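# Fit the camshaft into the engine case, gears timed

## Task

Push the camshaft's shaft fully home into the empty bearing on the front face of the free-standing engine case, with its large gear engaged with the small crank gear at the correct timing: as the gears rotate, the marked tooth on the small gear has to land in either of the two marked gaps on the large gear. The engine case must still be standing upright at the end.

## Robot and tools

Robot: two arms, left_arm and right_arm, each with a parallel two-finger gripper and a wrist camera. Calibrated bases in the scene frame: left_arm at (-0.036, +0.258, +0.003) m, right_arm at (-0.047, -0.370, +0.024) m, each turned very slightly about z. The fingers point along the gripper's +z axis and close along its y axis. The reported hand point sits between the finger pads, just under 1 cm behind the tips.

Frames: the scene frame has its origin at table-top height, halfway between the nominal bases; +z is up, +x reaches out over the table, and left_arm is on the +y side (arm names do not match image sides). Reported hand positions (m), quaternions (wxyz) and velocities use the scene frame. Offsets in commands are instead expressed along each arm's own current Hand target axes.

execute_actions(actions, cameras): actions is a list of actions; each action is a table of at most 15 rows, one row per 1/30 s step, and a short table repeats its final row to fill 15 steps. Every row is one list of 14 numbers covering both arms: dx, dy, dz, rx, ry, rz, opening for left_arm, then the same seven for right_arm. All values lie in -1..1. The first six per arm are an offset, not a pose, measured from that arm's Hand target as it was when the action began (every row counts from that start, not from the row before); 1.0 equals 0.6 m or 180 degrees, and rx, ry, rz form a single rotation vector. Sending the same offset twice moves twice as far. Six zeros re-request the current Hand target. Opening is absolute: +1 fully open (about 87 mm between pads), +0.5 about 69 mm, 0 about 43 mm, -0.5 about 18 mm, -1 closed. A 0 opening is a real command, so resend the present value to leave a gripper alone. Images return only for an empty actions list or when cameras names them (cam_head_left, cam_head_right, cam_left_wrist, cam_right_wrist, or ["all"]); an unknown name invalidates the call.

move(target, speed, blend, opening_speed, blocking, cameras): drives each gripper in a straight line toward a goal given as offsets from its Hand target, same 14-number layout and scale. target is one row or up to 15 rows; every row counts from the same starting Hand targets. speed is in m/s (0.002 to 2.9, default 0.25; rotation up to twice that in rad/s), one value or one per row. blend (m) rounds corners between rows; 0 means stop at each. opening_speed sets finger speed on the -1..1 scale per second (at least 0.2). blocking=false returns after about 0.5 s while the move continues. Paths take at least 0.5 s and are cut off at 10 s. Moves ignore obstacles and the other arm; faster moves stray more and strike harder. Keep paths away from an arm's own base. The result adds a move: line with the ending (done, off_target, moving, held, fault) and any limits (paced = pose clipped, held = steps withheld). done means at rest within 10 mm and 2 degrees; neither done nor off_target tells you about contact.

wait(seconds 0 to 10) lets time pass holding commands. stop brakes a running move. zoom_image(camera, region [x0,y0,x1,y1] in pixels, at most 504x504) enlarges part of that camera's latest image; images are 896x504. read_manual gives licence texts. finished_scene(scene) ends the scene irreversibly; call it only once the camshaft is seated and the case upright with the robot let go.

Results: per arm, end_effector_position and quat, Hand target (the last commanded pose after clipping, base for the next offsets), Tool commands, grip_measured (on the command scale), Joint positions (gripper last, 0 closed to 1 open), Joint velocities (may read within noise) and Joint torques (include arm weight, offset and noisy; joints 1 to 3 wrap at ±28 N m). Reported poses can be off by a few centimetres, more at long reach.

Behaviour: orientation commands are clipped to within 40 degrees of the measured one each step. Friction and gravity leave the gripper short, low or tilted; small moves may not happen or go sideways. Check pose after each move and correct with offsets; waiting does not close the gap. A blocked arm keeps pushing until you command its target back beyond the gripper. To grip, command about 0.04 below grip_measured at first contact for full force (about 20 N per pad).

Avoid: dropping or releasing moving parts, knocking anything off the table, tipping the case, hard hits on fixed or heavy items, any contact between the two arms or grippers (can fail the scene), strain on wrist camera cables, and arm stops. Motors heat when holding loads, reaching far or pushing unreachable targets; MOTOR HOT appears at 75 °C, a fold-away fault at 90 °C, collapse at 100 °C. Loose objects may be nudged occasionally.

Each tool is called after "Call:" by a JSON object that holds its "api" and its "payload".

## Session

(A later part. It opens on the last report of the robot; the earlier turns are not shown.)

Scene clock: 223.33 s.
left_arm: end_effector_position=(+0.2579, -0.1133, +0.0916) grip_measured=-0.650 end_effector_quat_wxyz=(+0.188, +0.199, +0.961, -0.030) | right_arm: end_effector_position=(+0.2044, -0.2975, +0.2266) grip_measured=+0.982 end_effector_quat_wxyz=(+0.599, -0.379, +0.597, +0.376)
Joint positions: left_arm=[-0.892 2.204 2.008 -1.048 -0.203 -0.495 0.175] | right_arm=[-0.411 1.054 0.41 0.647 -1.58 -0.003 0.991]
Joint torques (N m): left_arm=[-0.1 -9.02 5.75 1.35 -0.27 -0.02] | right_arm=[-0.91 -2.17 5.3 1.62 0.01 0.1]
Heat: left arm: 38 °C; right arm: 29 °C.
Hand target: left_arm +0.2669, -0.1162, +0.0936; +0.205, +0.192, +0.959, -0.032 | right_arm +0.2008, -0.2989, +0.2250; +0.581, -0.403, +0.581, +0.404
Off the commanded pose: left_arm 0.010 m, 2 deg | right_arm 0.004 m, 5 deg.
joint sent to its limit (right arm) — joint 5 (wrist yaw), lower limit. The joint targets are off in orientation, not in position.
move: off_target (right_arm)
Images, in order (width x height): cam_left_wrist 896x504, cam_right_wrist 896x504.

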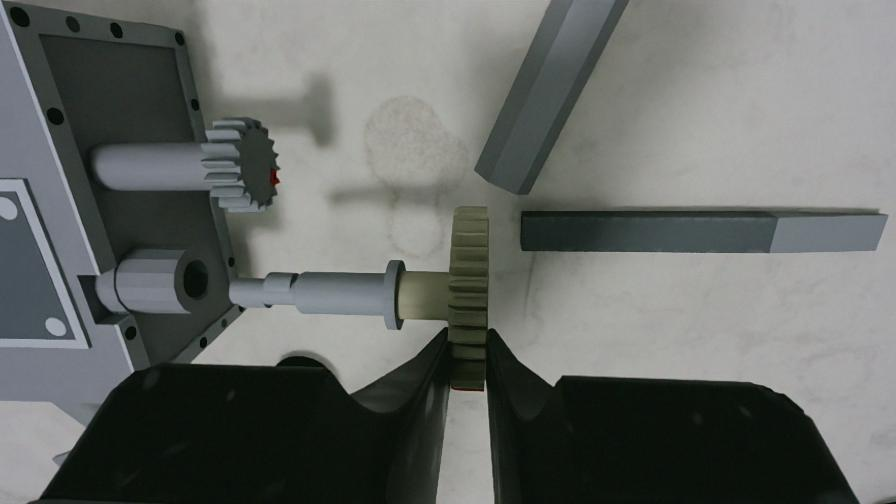

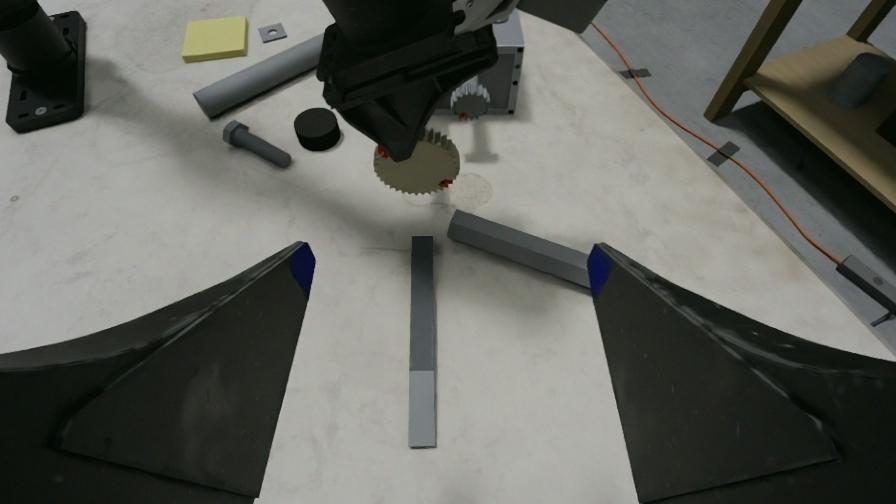

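Call:
{"api": "move", "payload": {"target": [0.017,0.0193,0.0277,0,0,0,-0.8,0,0,0,0,0,0,1], "speed": 0.06, "cameras": ["cam_left_wrist","cam_right_wrist"]}}

Call:
{"api": "zoom_image", "payload": {"camera": "cam_left_wrist", "region": [80, 80, 500, 340]}}

Call:
{"api": "zoom_image", "payload": {"camera": "cam_right_wrist", "region": [350, 30, 530, 200]}}

Scene clock: 265.73 s.
left_arm: end_effector_position=(+0.2595, -0.1006, +0.0559) grip_measured=-0.650 end_effector_quat_wxyz=(+0.176, +0.196, +0.964, -0.017) | right_arm: end_effector_position=(+0.2044, -0.2975, +0.2266) grip_measured=+0.982 end_effector_quat_wxyz=(+0.599, -0.379, +0.597, +0.376)
Joint positions: left_arm=[-0.873 2.204 1.871 -0.944 -0.203 -0.485 0.175] | right_arm=[-0.411 1.054 0.41 0.647 -1.58 -0.003 0.991]
Joint torques (N m): left_arm=[-0.01 -12.03 5.41 1.27 -0.2 0.06] | right_arm=[-0.92 -2.19 5.23 1.6 0.02 0.11]
Heat: left arm: 35 °C; right arm: 29 °C.
Hand target: left_arm +0.2689, -0.1043, +0.0744; +0.205, +0.192, +0.959, -0.032 | right_arm +0.2008, -0.2989, +0.2250; +0.581, -0.403, +0.581, +0.404
Off the commanded pose: left_arm 0.021 m, 4 deg | right_arm 0.004 m, 5 deg.
joint sent to its limit (right arm) — joint 5 (wrist yaw), lower limit. The joint targets are off in orientation, not in position.
move: off_target (left_arm, right_arm)
Images, in order (width x height): cam_left_wrist 896x504, cam_right_wrist 896x504.

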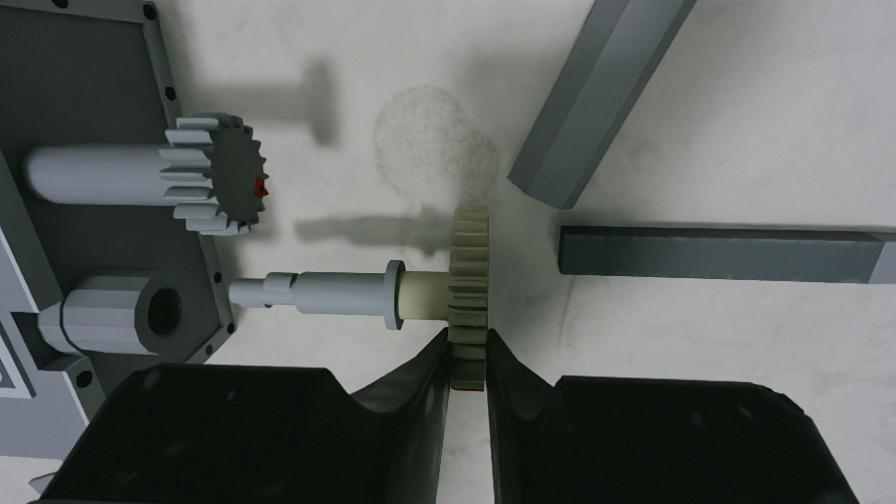

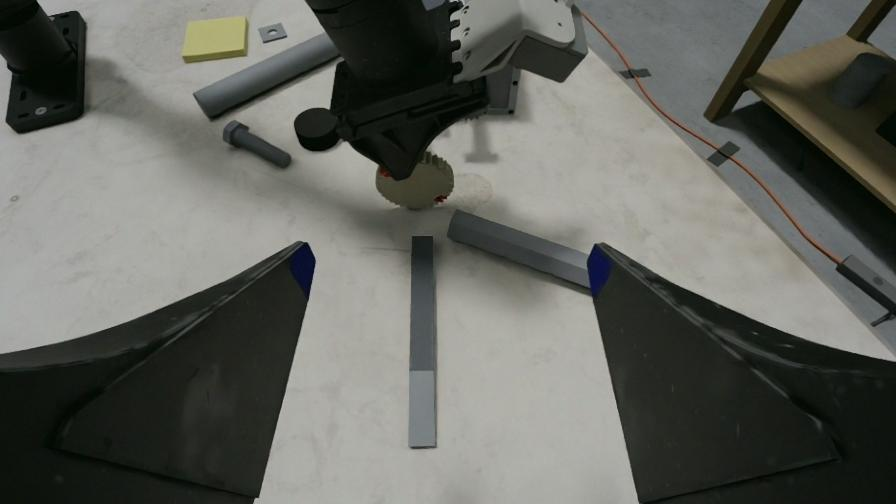

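Scaled by 1.200 from the camera's 896x504 image, which has a finer 1280x720 frame.

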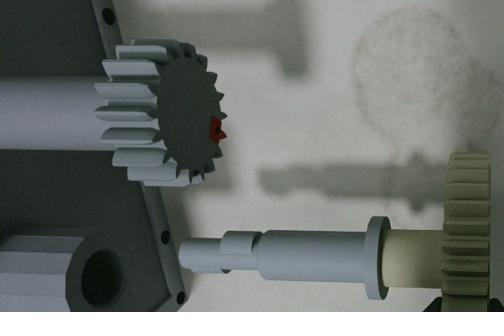

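Scaled by 2.800 from the camera's 896x504 image, which has a finer 1280x720 frame.

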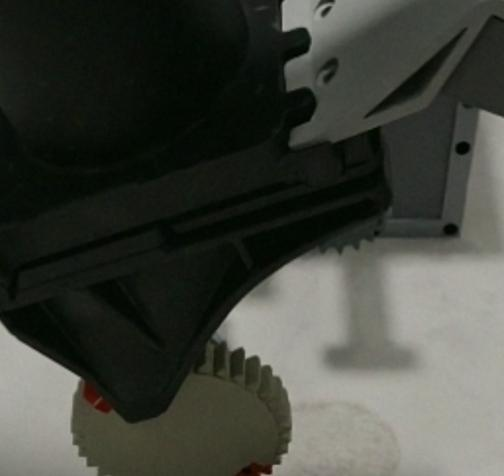

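Call:
{"api": "move", "payload": {"target": [-0.0043,0.0193,-0.0147,0,0,0,-0.8,0,0,0,0,0,0,1], "speed": 0.06, "cameras": ["cam_left_wrist"]}}

Call:
{"api": "zoom_image", "payload": {"camera": "cam_left_wrist", "region": [80, 100, 500, 340]}}

Scene clock: 277.00 s.
left_arm: end_effector_position=(+0.2659, -0.0916, +0.0632) grip_measured=-0.650 end_effector_quat_wxyz=(+0.181, +0.195, +0.964, -0.018) | right_arm: end_effector_position=(+0.2044, -0.2975, +0.2266) grip_measured=+0.982 end_effector_quat_wxyz=(+0.599, -0.379, +0.597, +0.376)
Joint positions: left_arm=[-0.852 2.178 1.856 -0.942 -0.203 -0.465 0.175] | right_arm=[-0.411 1.054 0.41 0.647 -1.58 -0.003 0.991]
Joint torques (N m): left_arm=[-0.09 -12.33 5.42 1.19 -0.12 0.06] | right_arm=[-0.92 -2.17 5.2 1.61 0.03 0.09]
Heat: left arm: 36 °C; right arm: 28 °C.
Hand target: left_arm +0.2721, -0.0933, +0.0836; +0.205, +0.192, +0.959, -0.032 | right_arm +0.2008, -0.2989, +0.2250; +0.581, -0.403, +0.581, +0.404
Off the commanded pose: left_arm 0.022 m, 3 deg | right_arm 0.004 m, 5 deg.
joint sent to its limit (right arm) — joint 5 (wrist yaw), lower limit. The joint targets are off in orientation, not in position.
move: off_target (left_arm, right_arm)
Images, in order (width x height): cam_left_wrist 896x504.

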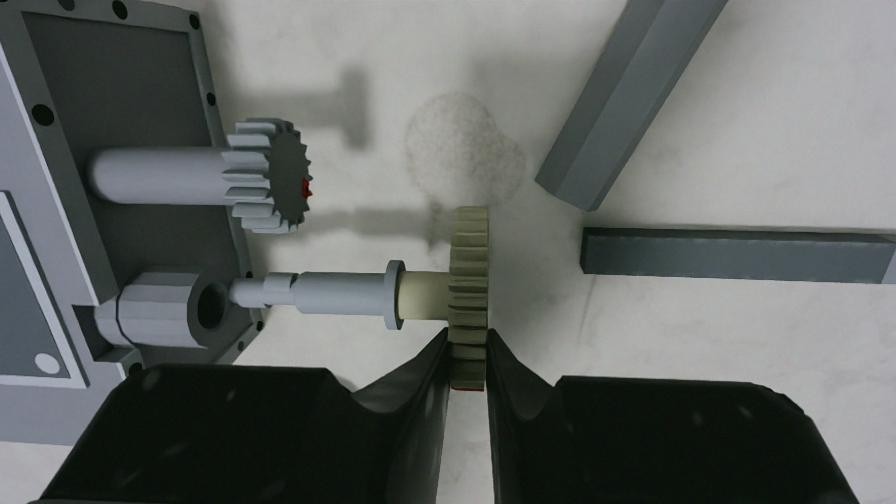

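Scaled by 1.200 from the camera's 896x504 image, which has a finer 1280x720 frame.

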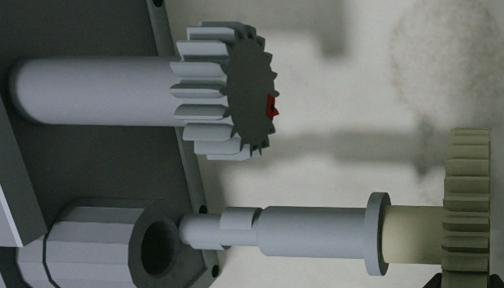

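Call:
{"api": "move", "payload": {"target": [0.0025,0.0132,-0.0077,0.0082,0,-0.0098,-0.8,0,0,0,0,0,0,1], "speed": 0.05, "cameras": ["cam_left_wrist"]}}

Call:
{"api": "zoom_image", "payload": {"camera": "cam_left_wrist", "region": [80, 200, 400, 380]}}

Scene clock: 298.03 s.
left_arm: end_effector_position=(+0.2625, -0.0851, +0.0673) grip_measured=-0.650 end_effector_quat_wxyz=(+0.175, +0.189, +0.966, -0.034) | right_arm: end_effector_position=(+0.2044, -0.2975, +0.2266) grip_measured=+0.982 end_effector_quat_wxyz=(+0.599, -0.379, +0.597, +0.376)
Joint positions: left_arm=[-0.835 2.133 1.801 -0.92 -0.166 -0.464 0.175] | right_arm=[-0.411 1.054 0.41 0.647 -1.58 -0.003 0.991]
Joint torques (N m): left_arm=[0.55 -12.14 5.31 1.24 -0.14 0.02] | right_arm=[-0.9 -2.19 5.22 1.6 0.01 0.12]
Heat: left arm: 43 °C; right arm: 28 °C.
Hand target: left_arm +0.2722, -0.0847, +0.0874; +0.202, +0.180, +0.962, -0.048 | right_arm +0.2008, -0.2989, +0.2250; +0.581, -0.403, +0.581, +0.404
Off the commanded pose: left_arm 0.022 m, 4 deg | right_arm 0.004 m, 5 deg.
joint sent to its limit (right arm) — joint 5 (wrist yaw), lower limit. The joint targets are off in orientation, not in position.
move: off_target (left_arm, right_arm)
Images, in order (width x height): cam_left_wrist 896x504.

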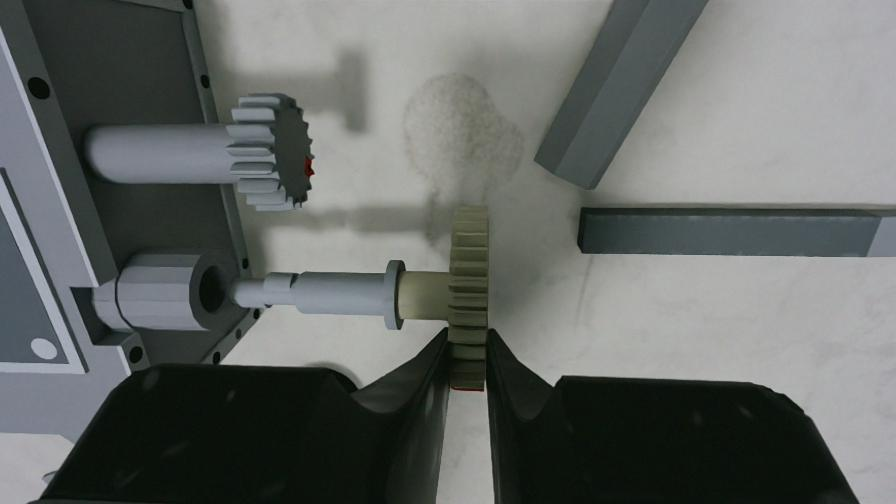

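Scaled by 1.575 from the camera's 896x504 image, which has a finer 1280x720 frame.

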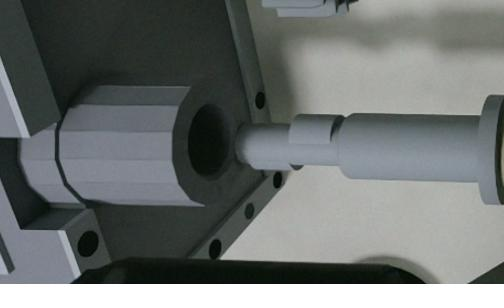

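Call:
{"api": "move", "payload": {"target": [-0.0017,0.0167,0.0018,0,0,0,-0.8,0,0,0,0,0,0,1], "speed": 0.04, "cameras": ["cam_left_wrist"]}}

Call:
{"api": "zoom_image", "payload": {"camera": "cam_left_wrist", "region": [80, 200, 400, 380]}}

Scene clock: 310.57 s.
left_arm: end_effector_position=(+0.2635, -0.0847, +0.0677) grip_measured=-0.650 end_effector_quat_wxyz=(+0.172, +0.187, +0.966, -0.049) | right_arm: end_effector_position=(+0.2044, -0.2975, +0.2266) grip_measured=+0.982 end_effector_quat_wxyz=(+0.599, -0.379, +0.597, +0.376)
Joint positions: left_arm=[-0.821 2.118 1.777 -0.896 -0.136 -0.459 0.175] | right_arm=[-0.411 1.054 0.41 0.647 -1.58 -0.003 0.991]
Joint torques (N m): left_arm=[1.17 -11.99 5.18 1.17 -0.37 0.12] | right_arm=[-0.94 -2.15 5.24 1.64 0.01 0.11]
Heat: left arm: 46 °C; right arm: 28 °C.
Hand target: left_arm +0.2772, -0.0760, +0.0868; +0.202, +0.180, +0.961, -0.048 | right_arm +0.2008, -0.2989, +0.2250; +0.581, -0.403, +0.581, +0.404
Off the commanded pose: left_arm 0.025 m, 4 deg | right_arm 0.004 m, 5 deg.
joint sent to its limit (right arm) — joint 5 (wrist yaw), lower limit. The joint targets are off in orientation, not in position.
move: off_target (left_arm, right_arm)
Images, in order (width x height): cam_left_wrist 896x504.

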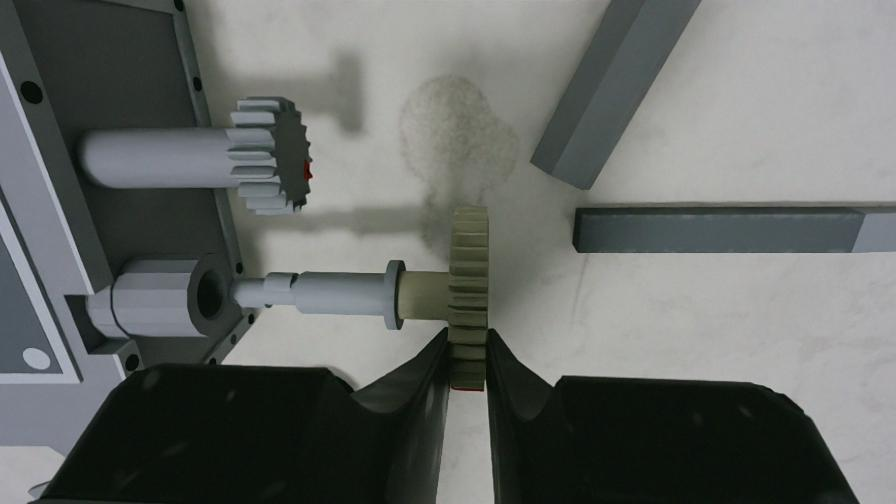

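Scaled by 1.575 from the camera's 896x504 image, which has a finer 1280x720 frame.

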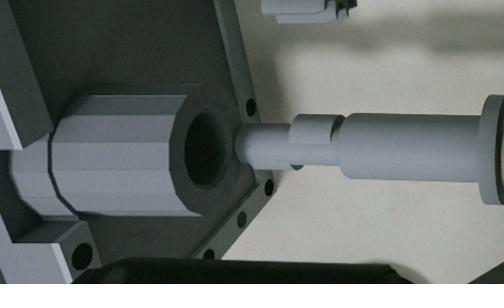

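Call:
{"api": "move", "payload": {"target": [-0.0105,-0.0198,-0.0087,0,0,0,-0.8,0,0,0,0,0,0,1], "speed": 0.04, "cameras": ["cam_left_wrist"]}}

Call:
{"api": "zoom_image", "payload": {"camera": "cam_left_wrist", "region": [80, 200, 400, 380]}}

Scene clock: 325.43 s.
left_arm: end_effector_position=(+0.2697, -0.0864, +0.0823) grip_measured=-0.650 end_effector_quat_wxyz=(+0.185, +0.184, +0.964, -0.047) | right_arm: end_effector_position=(+0.2044, -0.2975, +0.2266) grip_measured=+0.982 end_effector_quat_wxyz=(+0.599, -0.379, +0.597, +0.376)
Joint positions: left_arm=[-0.821 2.118 1.832 -0.932 -0.156 -0.459 0.175] | right_arm=[-0.411 1.054 0.41 0.647 -1.58 -0.003 0.991]
Joint torques (N m): left_arm=[-0.36 -9.33 7.76 1.09 -0.23 -0.01] | right_arm=[-0.85 -2.18 5.24 1.61 0.01 0.1]
Heat: left arm: 45 °C; right arm: 28 °C.
Hand target: left_arm +0.2763, -0.0881, +0.0943; +0.202, +0.180, +0.962, -0.048 | right_arm +0.2008, -0.2989, +0.2250; +0.581, -0.403, +0.581, +0.404
Off the commanded pose: left_arm 0.014 m, 2 deg | right_arm 0.004 m, 5 deg.
joint sent to its limit (right arm) — joint 5 (wrist yaw), lower limit. The joint targets are off in orientation, not in position.
move: off_target (left_arm, right_arm)
Images, in order (width x height): cam_left_wrist 896x504.

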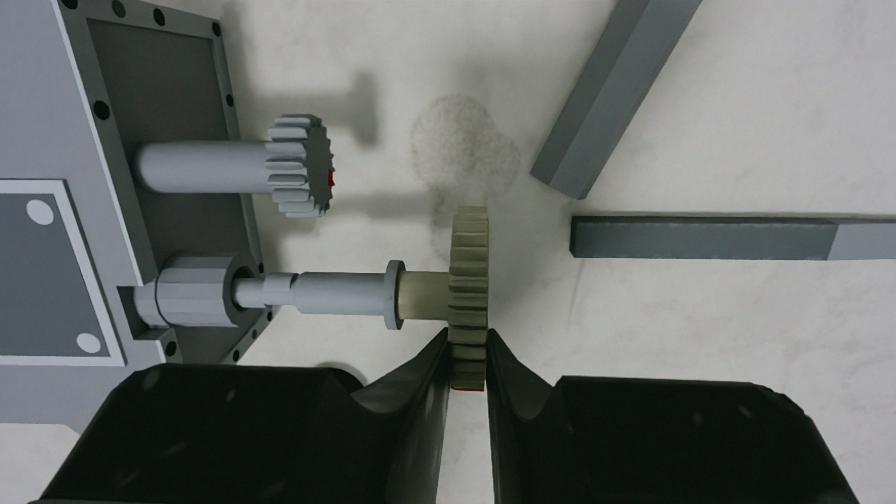

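Scaled by 1.575 from the camera's 896x504 image, which has a finer 1280x720 frame.

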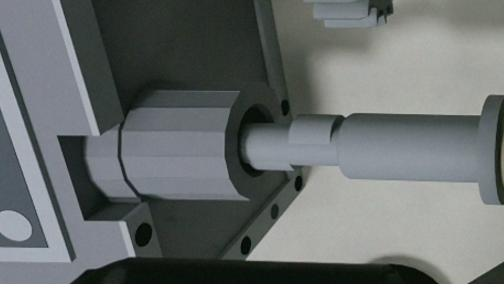

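Call:
{"api": "move", "payload": {"target": [0.0105,0,0.0083,0,0,0,-0.8,0,0,0,0,0,0,1], "speed": 0.04, "cameras": ["cam_left_wrist"]}}

Call:
{"api": "zoom_image", "payload": {"camera": "cam_left_wrist", "region": [80, 200, 400, 380]}}

Scene clock: 336.90 s.
left_arm: end_effector_position=(+0.2690, -0.0851, +0.0782) grip_measured=-0.650 end_effector_quat_wxyz=(+0.184, +0.185, +0.964, -0.045) | right_arm: end_effector_position=(+0.2044, -0.2975, +0.2266) grip_measured=+0.982 end_effector_quat_wxyz=(+0.599, -0.379, +0.597, +0.376)
Joint positions: left_arm=[-0.821 2.118 1.816 -0.922 -0.158 -0.459 0.175] | right_arm=[-0.411 1.054 0.41 0.647 -1.58 -0.003 0.991]
Joint torques (N m): left_arm=[-0.68 -10.18 5.26 1.28 -0.24 -0.06] | right_arm=[-0.83 -2.17 5.23 1.63 0 0.11]
Heat: left arm: 43 °C; right arm: 28 °C.
Hand target: left_arm +0.2728, -0.0869, +0.0872; +0.202, +0.180, +0.961, -0.048 | right_arm +0.2008, -0.2989, +0.2250; +0.581, -0.403, +0.581, +0.404
Off the commanded pose: left_arm 0.010 m, 2 deg | right_arm 0.004 m, 5 deg.
joint sent to its limit (right arm) — joint 5 (wrist yaw), lower limit. The joint targets are off in orientation, not in position.
move: off_target (right_arm)
Images, in order (width x height): cam_left_wrist 896x504.

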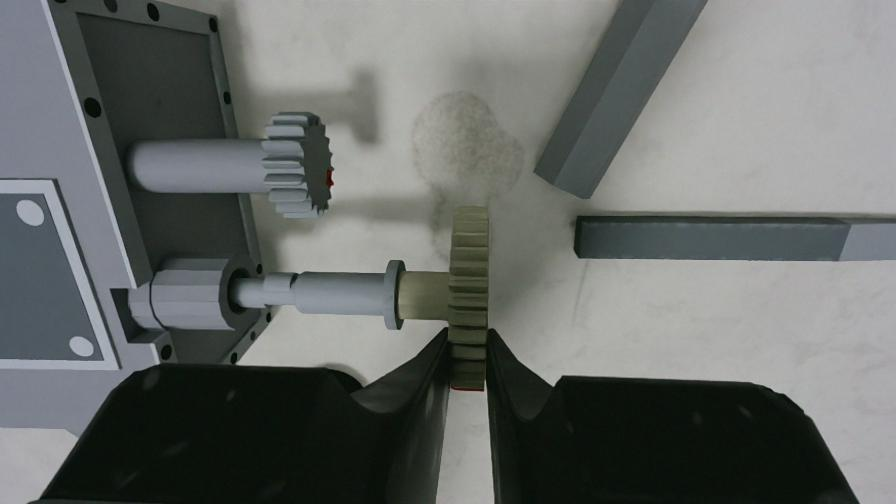

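Scaled by 1.575 from the camera's 896x504 image, which has a finer 1280x720 frame.

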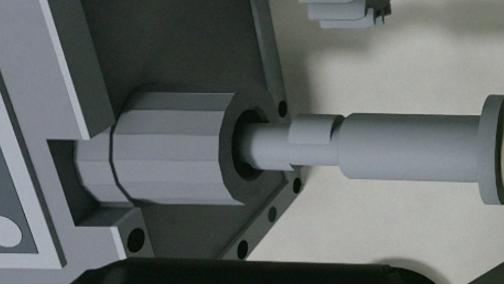

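Call:
{"api": "move", "payload": {"target": [0.0053,0,0.0068,0,0,0,-0.8,0,0,0,0,0,0,1], "speed": 0.04, "cameras": ["cam_left_wrist"]}}

Call:
{"api": "zoom_image", "payload": {"camera": "cam_left_wrist", "region": [80, 200, 400, 380]}}

Scene clock: 346.00 s.
left_arm: end_effector_position=(+0.2693, -0.0859, +0.0742) grip_measured=-0.650 end_effector_quat_wxyz=(+0.188, +0.185, +0.964, -0.043) | right_arm: end_effector_position=(+0.2044, -0.2975, +0.2266) grip_measured=+0.982 end_effector_quat_wxyz=(+0.599, -0.379, +0.597, +0.376)
Joint positions: left_arm=[-0.825 2.118 1.799 -0.9 -0.166 -0.459 0.175] | right_arm=[-0.411 1.054 0.41 0.647 -1.58 -0.003 0.991]
Joint torques (N m): left_arm=[-0.55 -10.41 4.63 1.29 -0.15 -0.07] | right_arm=[-0.85 -2.14 5.2 1.62 0 0.12]
Heat: left arm: 42 °C; right arm: 27 °C.
Hand target: left_arm +0.2715, -0.0866, +0.0821; +0.202, +0.180, +0.961, -0.048 | right_arm +0.2008, -0.2989, +0.2250; +0.581, -0.403, +0.581, +0.404
Off the commanded pose: left_arm 0.008 m, 2 deg | right_arm 0.004 m, 5 deg.
joint sent to its limit (right arm) — joint 5 (wrist yaw), lower limit. The joint targets are off in orientation, not in position.
move: off_target (right_arm)
Images, in order (width x height): cam_left_wrist 896x504.

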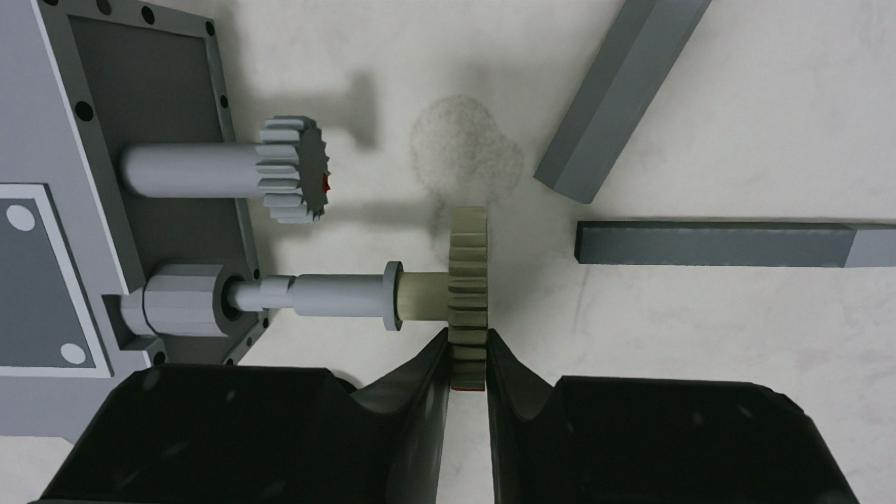

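Scaled by 1.575 from the camera's 896x504 image, which has a finer 1280x720 frame.

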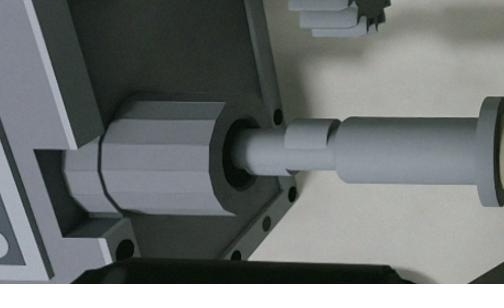

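Call:
{"api": "move", "payload": {"target": [0,0.0167,-0.002,0,0,0,-0.8,0,0,0,0,0,0,1], "speed": 0.04, "cameras": ["cam_left_wrist"]}}

Call:
{"api": "zoom_image", "payload": {"camera": "cam_left_wrist", "region": [80, 200, 400, 380]}}

Scene clock: 355.77 s.
left_arm: end_effector_position=(+0.2689, -0.0852, +0.0744) grip_measured=-0.650 end_effector_quat_wxyz=(+0.193, +0.186, +0.962, -0.048) | right_arm: end_effector_position=(+0.2044, -0.2975, +0.2266) grip_measured=+0.982 end_effector_quat_wxyz=(+0.599, -0.379, +0.597, +0.376)
Joint positions: left_arm=[-0.825 2.1 1.769 -0.873 -0.166 -0.455 0.175] | right_arm=[-0.411 1.054 0.41 0.647 -1.58 -0.003 0.991]
Joint torques (N m): left_arm=[0.98 -10.61 4.55 1.16 -0.09 0.06] | right_arm=[-0.88 -2.13 5.27 1.6 0.03 0.13]
Heat: left arm: 42 °C; right arm: 27 °C.
Hand target: left_arm +0.2747, -0.0771, +0.0829; +0.202, +0.180, +0.962, -0.048 | right_arm +0.2008, -0.2989, +0.2250; +0.581, -0.403, +0.581, +0.404
Off the commanded pose: left_arm 0.013 m, 1 deg | right_arm 0.004 m, 5 deg.
joint sent to its limit (right arm) — joint 5 (wrist yaw), lower limit. The joint targets are off in orientation, not in position.
move: off_target (left_arm, right_arm)
Images, in order (width x height): cam_left_wrist 896x504.

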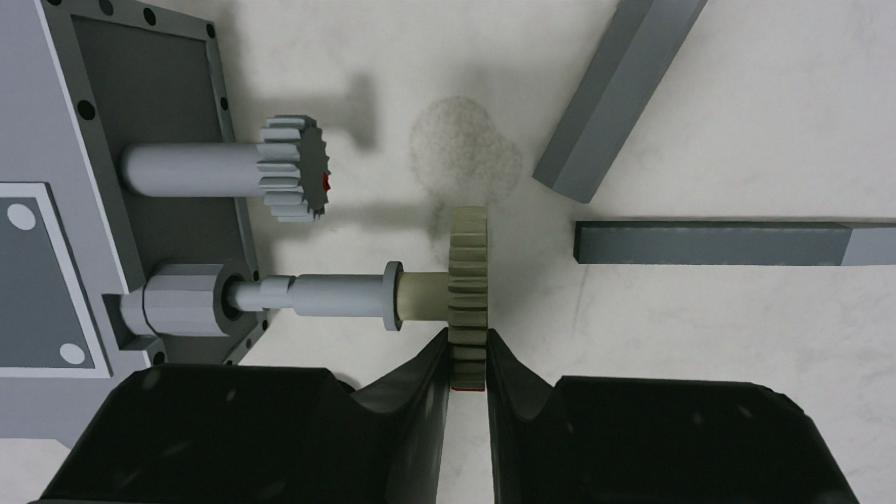

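Scaled by 1.575 from the camera's 896x504 image, which has a finer 1280x720 frame.

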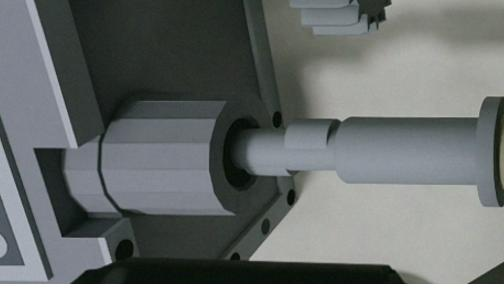

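Call:
{"api": "wait", "payload": {"seconds": 0.1, "cameras": ["all"]}}

Call:
{"api": "zoom_image", "payload": {"camera": "cam_right_wrist", "region": [350, 40, 550, 220]}}

Call:
{"api": "zoom_image", "payload": {"camera": "cam_left_wrist", "region": [200, 250, 320, 350]}}

Scene clock: 368.23 s.
left_arm: end_effector_position=(+0.2689, -0.0852, +0.0744) grip_measured=-0.650 end_effector_quat_wxyz=(+0.193, +0.186, +0.962, -0.048) | right_arm: end_effector_position=(+0.2044, -0.2975, +0.2266) grip_measured=+0.982 end_effector_quat_wxyz=(+0.599, -0.379, +0.597, +0.376)
Joint positions: left_arm=[-0.825 2.1 1.769 -0.873 -0.166 -0.455 0.175] | right_arm=[-0.411 1.054 0.41 0.647 -1.58 -0.003 0.991]
Joint torques (N m): left_arm=[1.01 -10.62 4.56 1.16 -0.09 0.07] | right_arm=[-0.91 -2.25 5.19 1.61 0.03 0.12]
Heat: left arm: 44 °C; right arm: 27 °C.
Hand target: left_arm +0.2747, -0.0771, +0.0829; +0.202, +0.180, +0.962, -0.048 | right_arm +0.2008, -0.2989, +0.2250; +0.581, -0.403, +0.581, +0.404
Tool commands: left_gripper/opening=-0.8 right_gripper/opening=+1.0
Off the commanded pose: left_arm 0.013 m, 1 deg | right_arm 0.004 m, 5 deg.
wait: 0.10 s; at rest from the start

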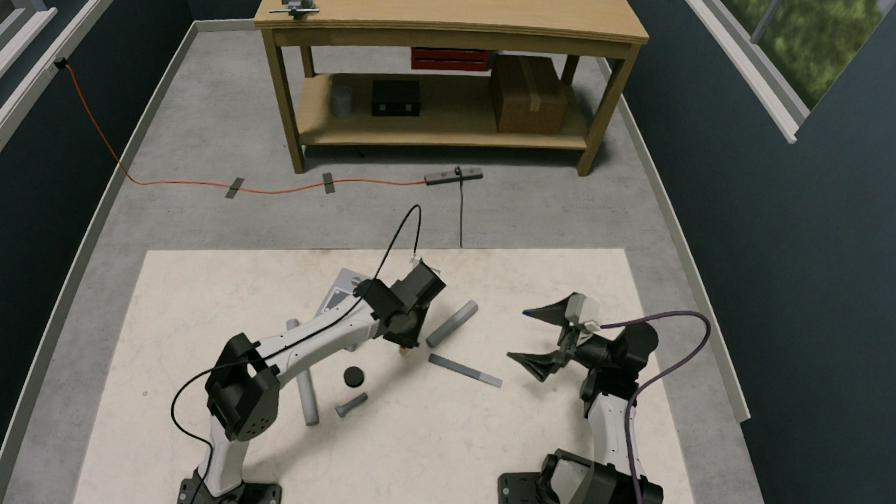

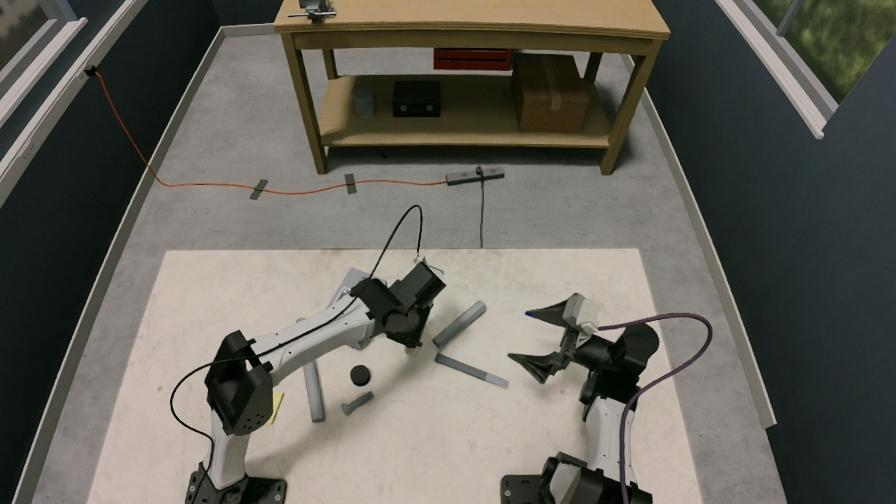

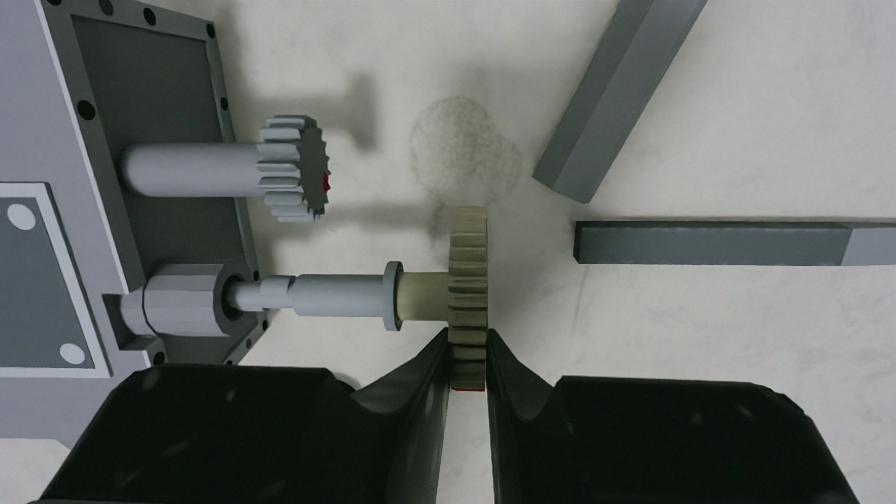

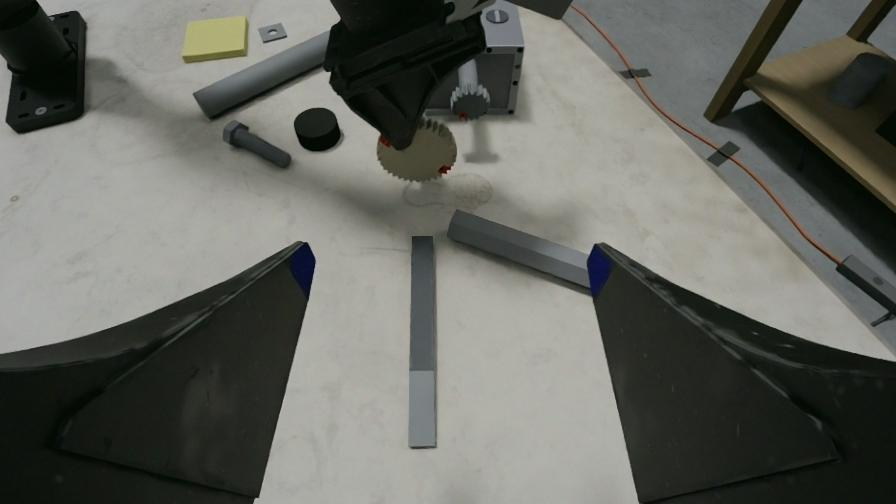

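Scaled by 2.520 from the camera's 896x504 image, which has a finer 1280x720 frame.

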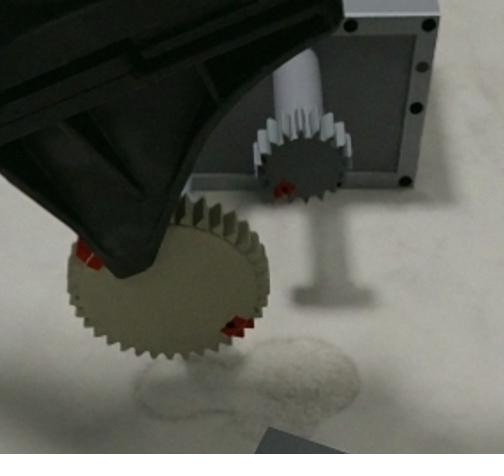

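Scaled by 4.200 from the camera's 896x504 image, which has a finer 1280x720 frame.

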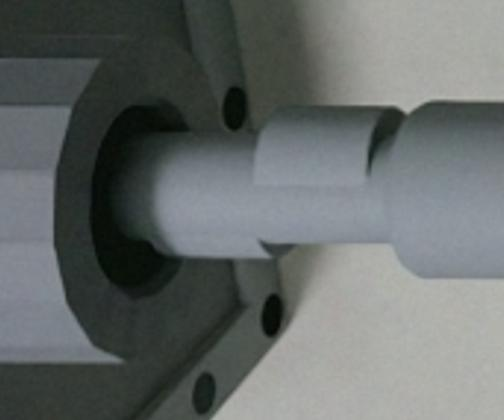

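Call:
{"api": "move", "payload": {"target": [0,0.0167,0,0,0,0,-0.8,0,0,0,0,0,0,1], "speed": 0.04, "cameras": ["cam_left_wrist"]}}

Call:
{"api": "zoom_image", "payload": {"camera": "cam_left_wrist", "region": [180, 230, 340, 370]}}

Scene clock: 376.03 s.
left_arm: end_effector_position=(+0.2714, -0.0791, +0.0755) grip_measured=-0.650 end_effector_quat_wxyz=(+0.193, +0.187, +0.962, -0.055) | right_arm: end_effector_position=(+0.2044, -0.2975, +0.2266) grip_measured=+0.982 end_effector_quat_wxyz=(+0.599, -0.379, +0.597, +0.376)
Joint positions: left_arm=[-0.806 2.078 1.739 -0.855 -0.147 -0.438 0.175] | right_arm=[-0.411 1.054 0.41 0.647 -1.58 -0.003 0.991]
Joint torques (N m): left_arm=[1.18 -10.33 4.57 1.14 -0.2 0.1] | right_arm=[-0.91 -2.17 5.19 1.6 0.02 0.11]
Heat: left arm: 45 °C; right arm: 27 °C.
Hand target: left_arm +0.2785, -0.0677, +0.0829; +0.202, +0.180, +0.962, -0.048 | right_arm +0.2008, -0.2989, +0.2250; +0.581, -0.403, +0.581, +0.404
Off the commanded pose: left_arm 0.015 m, 1 deg | right_arm 0.004 m, 5 deg.
joint sent to its limit (right arm) — joint 5 (wrist yaw), lower limit. The joint targets are off in orientation, not in position.
move: off_target (left_arm, right_arm)
Images, in order (width x height): cam_left_wrist 896x504.

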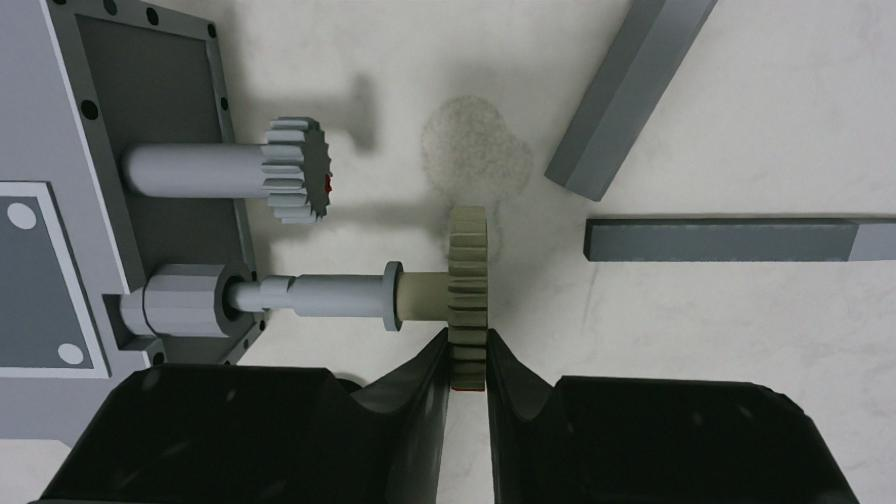

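Scaled by 3.150 from the camera's 896x504 image, which has a finer 1280x720 frame.

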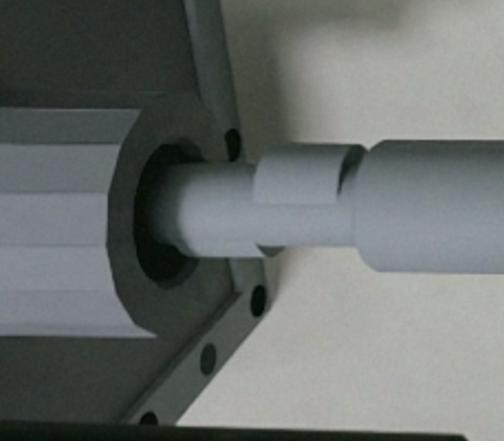

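Call:
{"api": "move", "payload": {"target": [-0.005,0,-0.0075,0,0,0,-0.8,0,0,0,0,0,0,1], "speed": 0.04, "cameras": ["cam_left_wrist"]}}

Call:
{"api": "zoom_image", "payload": {"camera": "cam_left_wrist", "region": [180, 230, 340, 370]}}

Scene clock: 391.73 s.
left_arm: end_effector_position=(+0.2714, -0.0791, +0.0755) grip_measured=-0.650 end_effector_quat_wxyz=(+0.193, +0.187, +0.962, -0.055) | right_arm: end_effector_position=(+0.2044, -0.2975, +0.2266) grip_measured=+0.982 end_effector_quat_wxyz=(+0.599, -0.379, +0.597, +0.376)
Joint positions: left_arm=[-0.806 2.078 1.739 -0.855 -0.147 -0.438 0.175] | right_arm=[-0.411 1.054 0.41 0.647 -1.58 -0.003 0.991]
Joint torques (N m): left_arm=[1.29 -10.28 6.35 0.93 -0.19 0.1] | right_arm=[-0.94 -2.24 5.3 1.6 0.01 0.11]
Heat: left arm: 45 °C; right arm: 27 °C.
Hand target: left_arm +0.2794, -0.0680, +0.0882; +0.202, +0.180, +0.961, -0.048 | right_arm +0.2008, -0.2989, +0.2250; +0.581, -0.403, +0.581, +0.404
Off the commanded pose: left_arm 0.019 m, 2 deg | right_arm 0.004 m, 5 deg.
joint sent to its limit (right arm) — joint 5 (wrist yaw), lower limit. The joint targets are off in orientation, not in position.
move: off_target (left_arm, right_arm)
Images, in order (width x height): cam_left_wrist 896x504.

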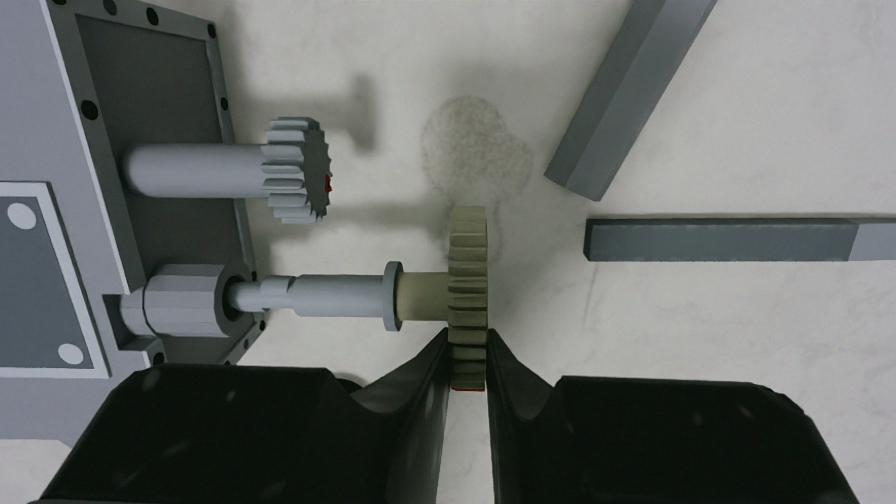

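Scaled by 3.150 from the camera's 896x504 image, which has a finer 1280x720 frame.

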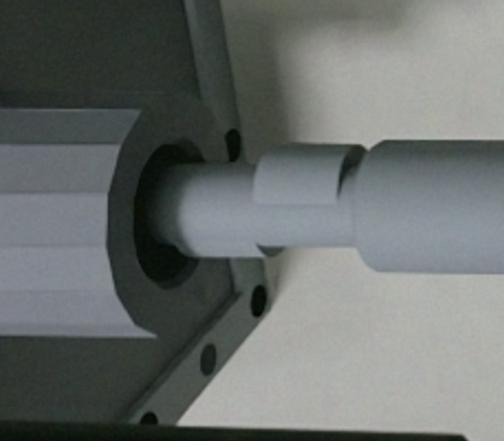

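Call:
{"api": "move", "payload": {"target": [-0.003,0,-0.0075,0,0,0,-0.8,0,0,0,0,0,0,1], "speed": 0.05, "cameras": ["cam_left_wrist","cam_right_wrist"]}}

Scene clock: 415.37 s.
left_arm: end_effector_position=(+0.2712, -0.0788, +0.0767) grip_measured=-0.650 end_effector_quat_wxyz=(+0.191, +0.187, +0.962, -0.056) | right_arm: end_effector_position=(+0.2044, -0.2975, +0.2266) grip_measured=+0.982 end_effector_quat_wxyz=(+0.599, -0.379, +0.597, +0.376)
Joint positions: left_arm=[-0.804 2.078 1.745 -0.862 -0.142 -0.437 0.175] | right_arm=[-0.411 1.054 0.41 0.647 -1.58 -0.003 0.991]
Joint torques (N m): left_arm=[1.13 -10.45 7.19 0.83 -0.24 0.09] | right_arm=[-0.8 -2.18 5.23 1.61 0.01 0.14]
Heat: left arm: 45 °C; right arm: 27 °C.
Hand target: left_arm +0.2792, -0.0678, +0.0930; +0.202, +0.180, +0.961, -0.048 | right_arm +0.2008, -0.2989, +0.2250; +0.581, -0.403, +0.581, +0.404
Off the commanded pose: left_arm 0.021 m, 2 deg | right_arm 0.004 m, 5 deg.
joint sent to its limit (right arm) — joint 5 (wrist yaw), lower limit. The joint targets are off in orientation, not in position.
move: off_target (left_arm, right_arm)
Images, in order (width x height): cam_left_wrist 896x504, cam_right_wrist 896x504.

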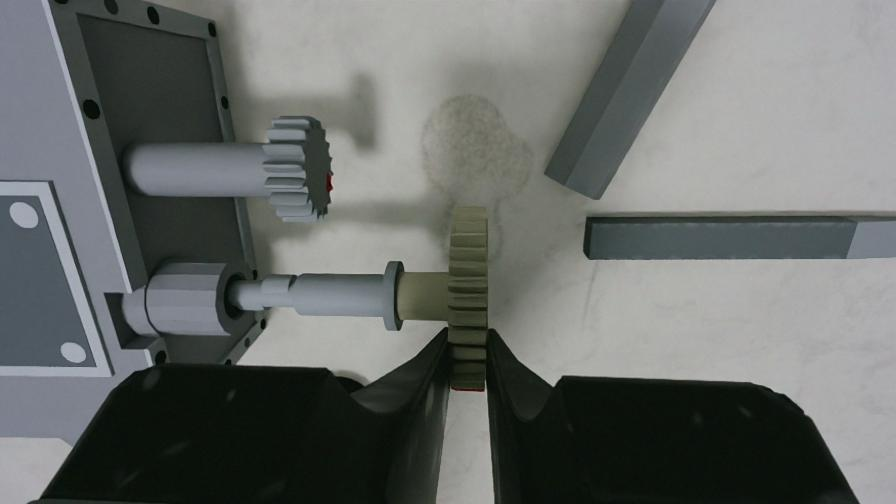

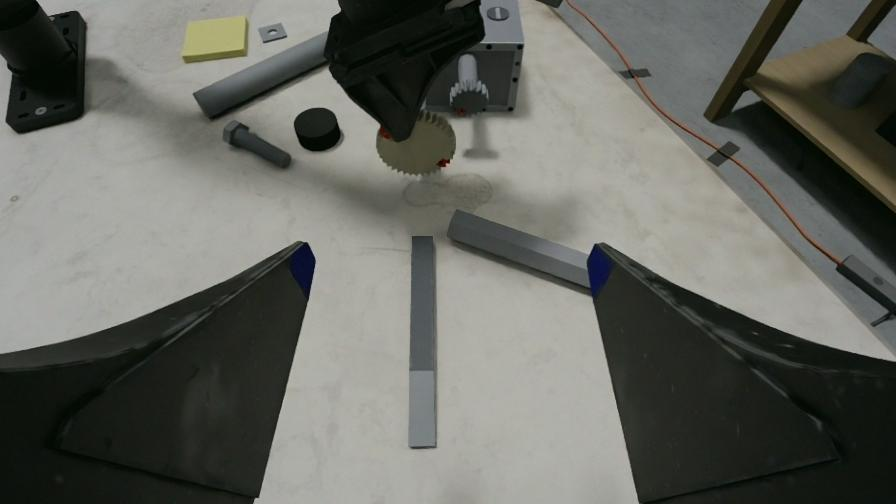

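Call:
{"api": "zoom_image", "payload": {"camera": "cam_left_wrist", "region": [120, 100, 420, 400]}}

Call:
{"api": "zoom_image", "payload": {"camera": "cam_right_wrist", "region": [350, 20, 550, 220]}}

Scaled by 1.680 from the camera's 896x504 image, which has a finer 1280x720 frame.

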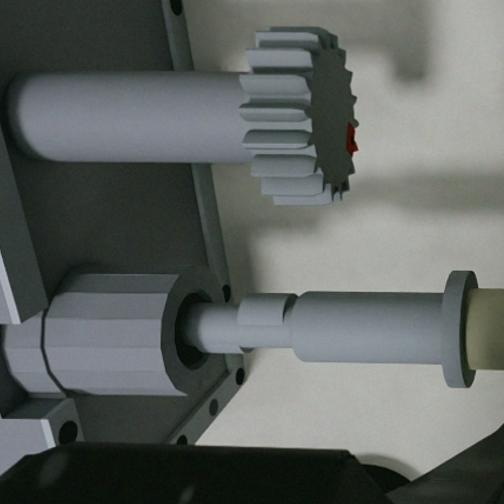

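Scaled by 2.520 from the camera's 896x504 image, which has a finer 1280x720 frame.

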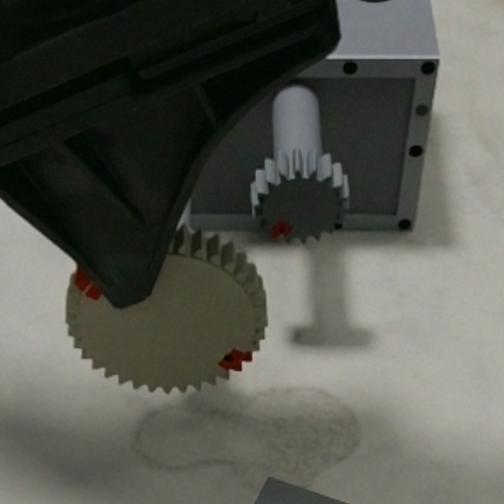

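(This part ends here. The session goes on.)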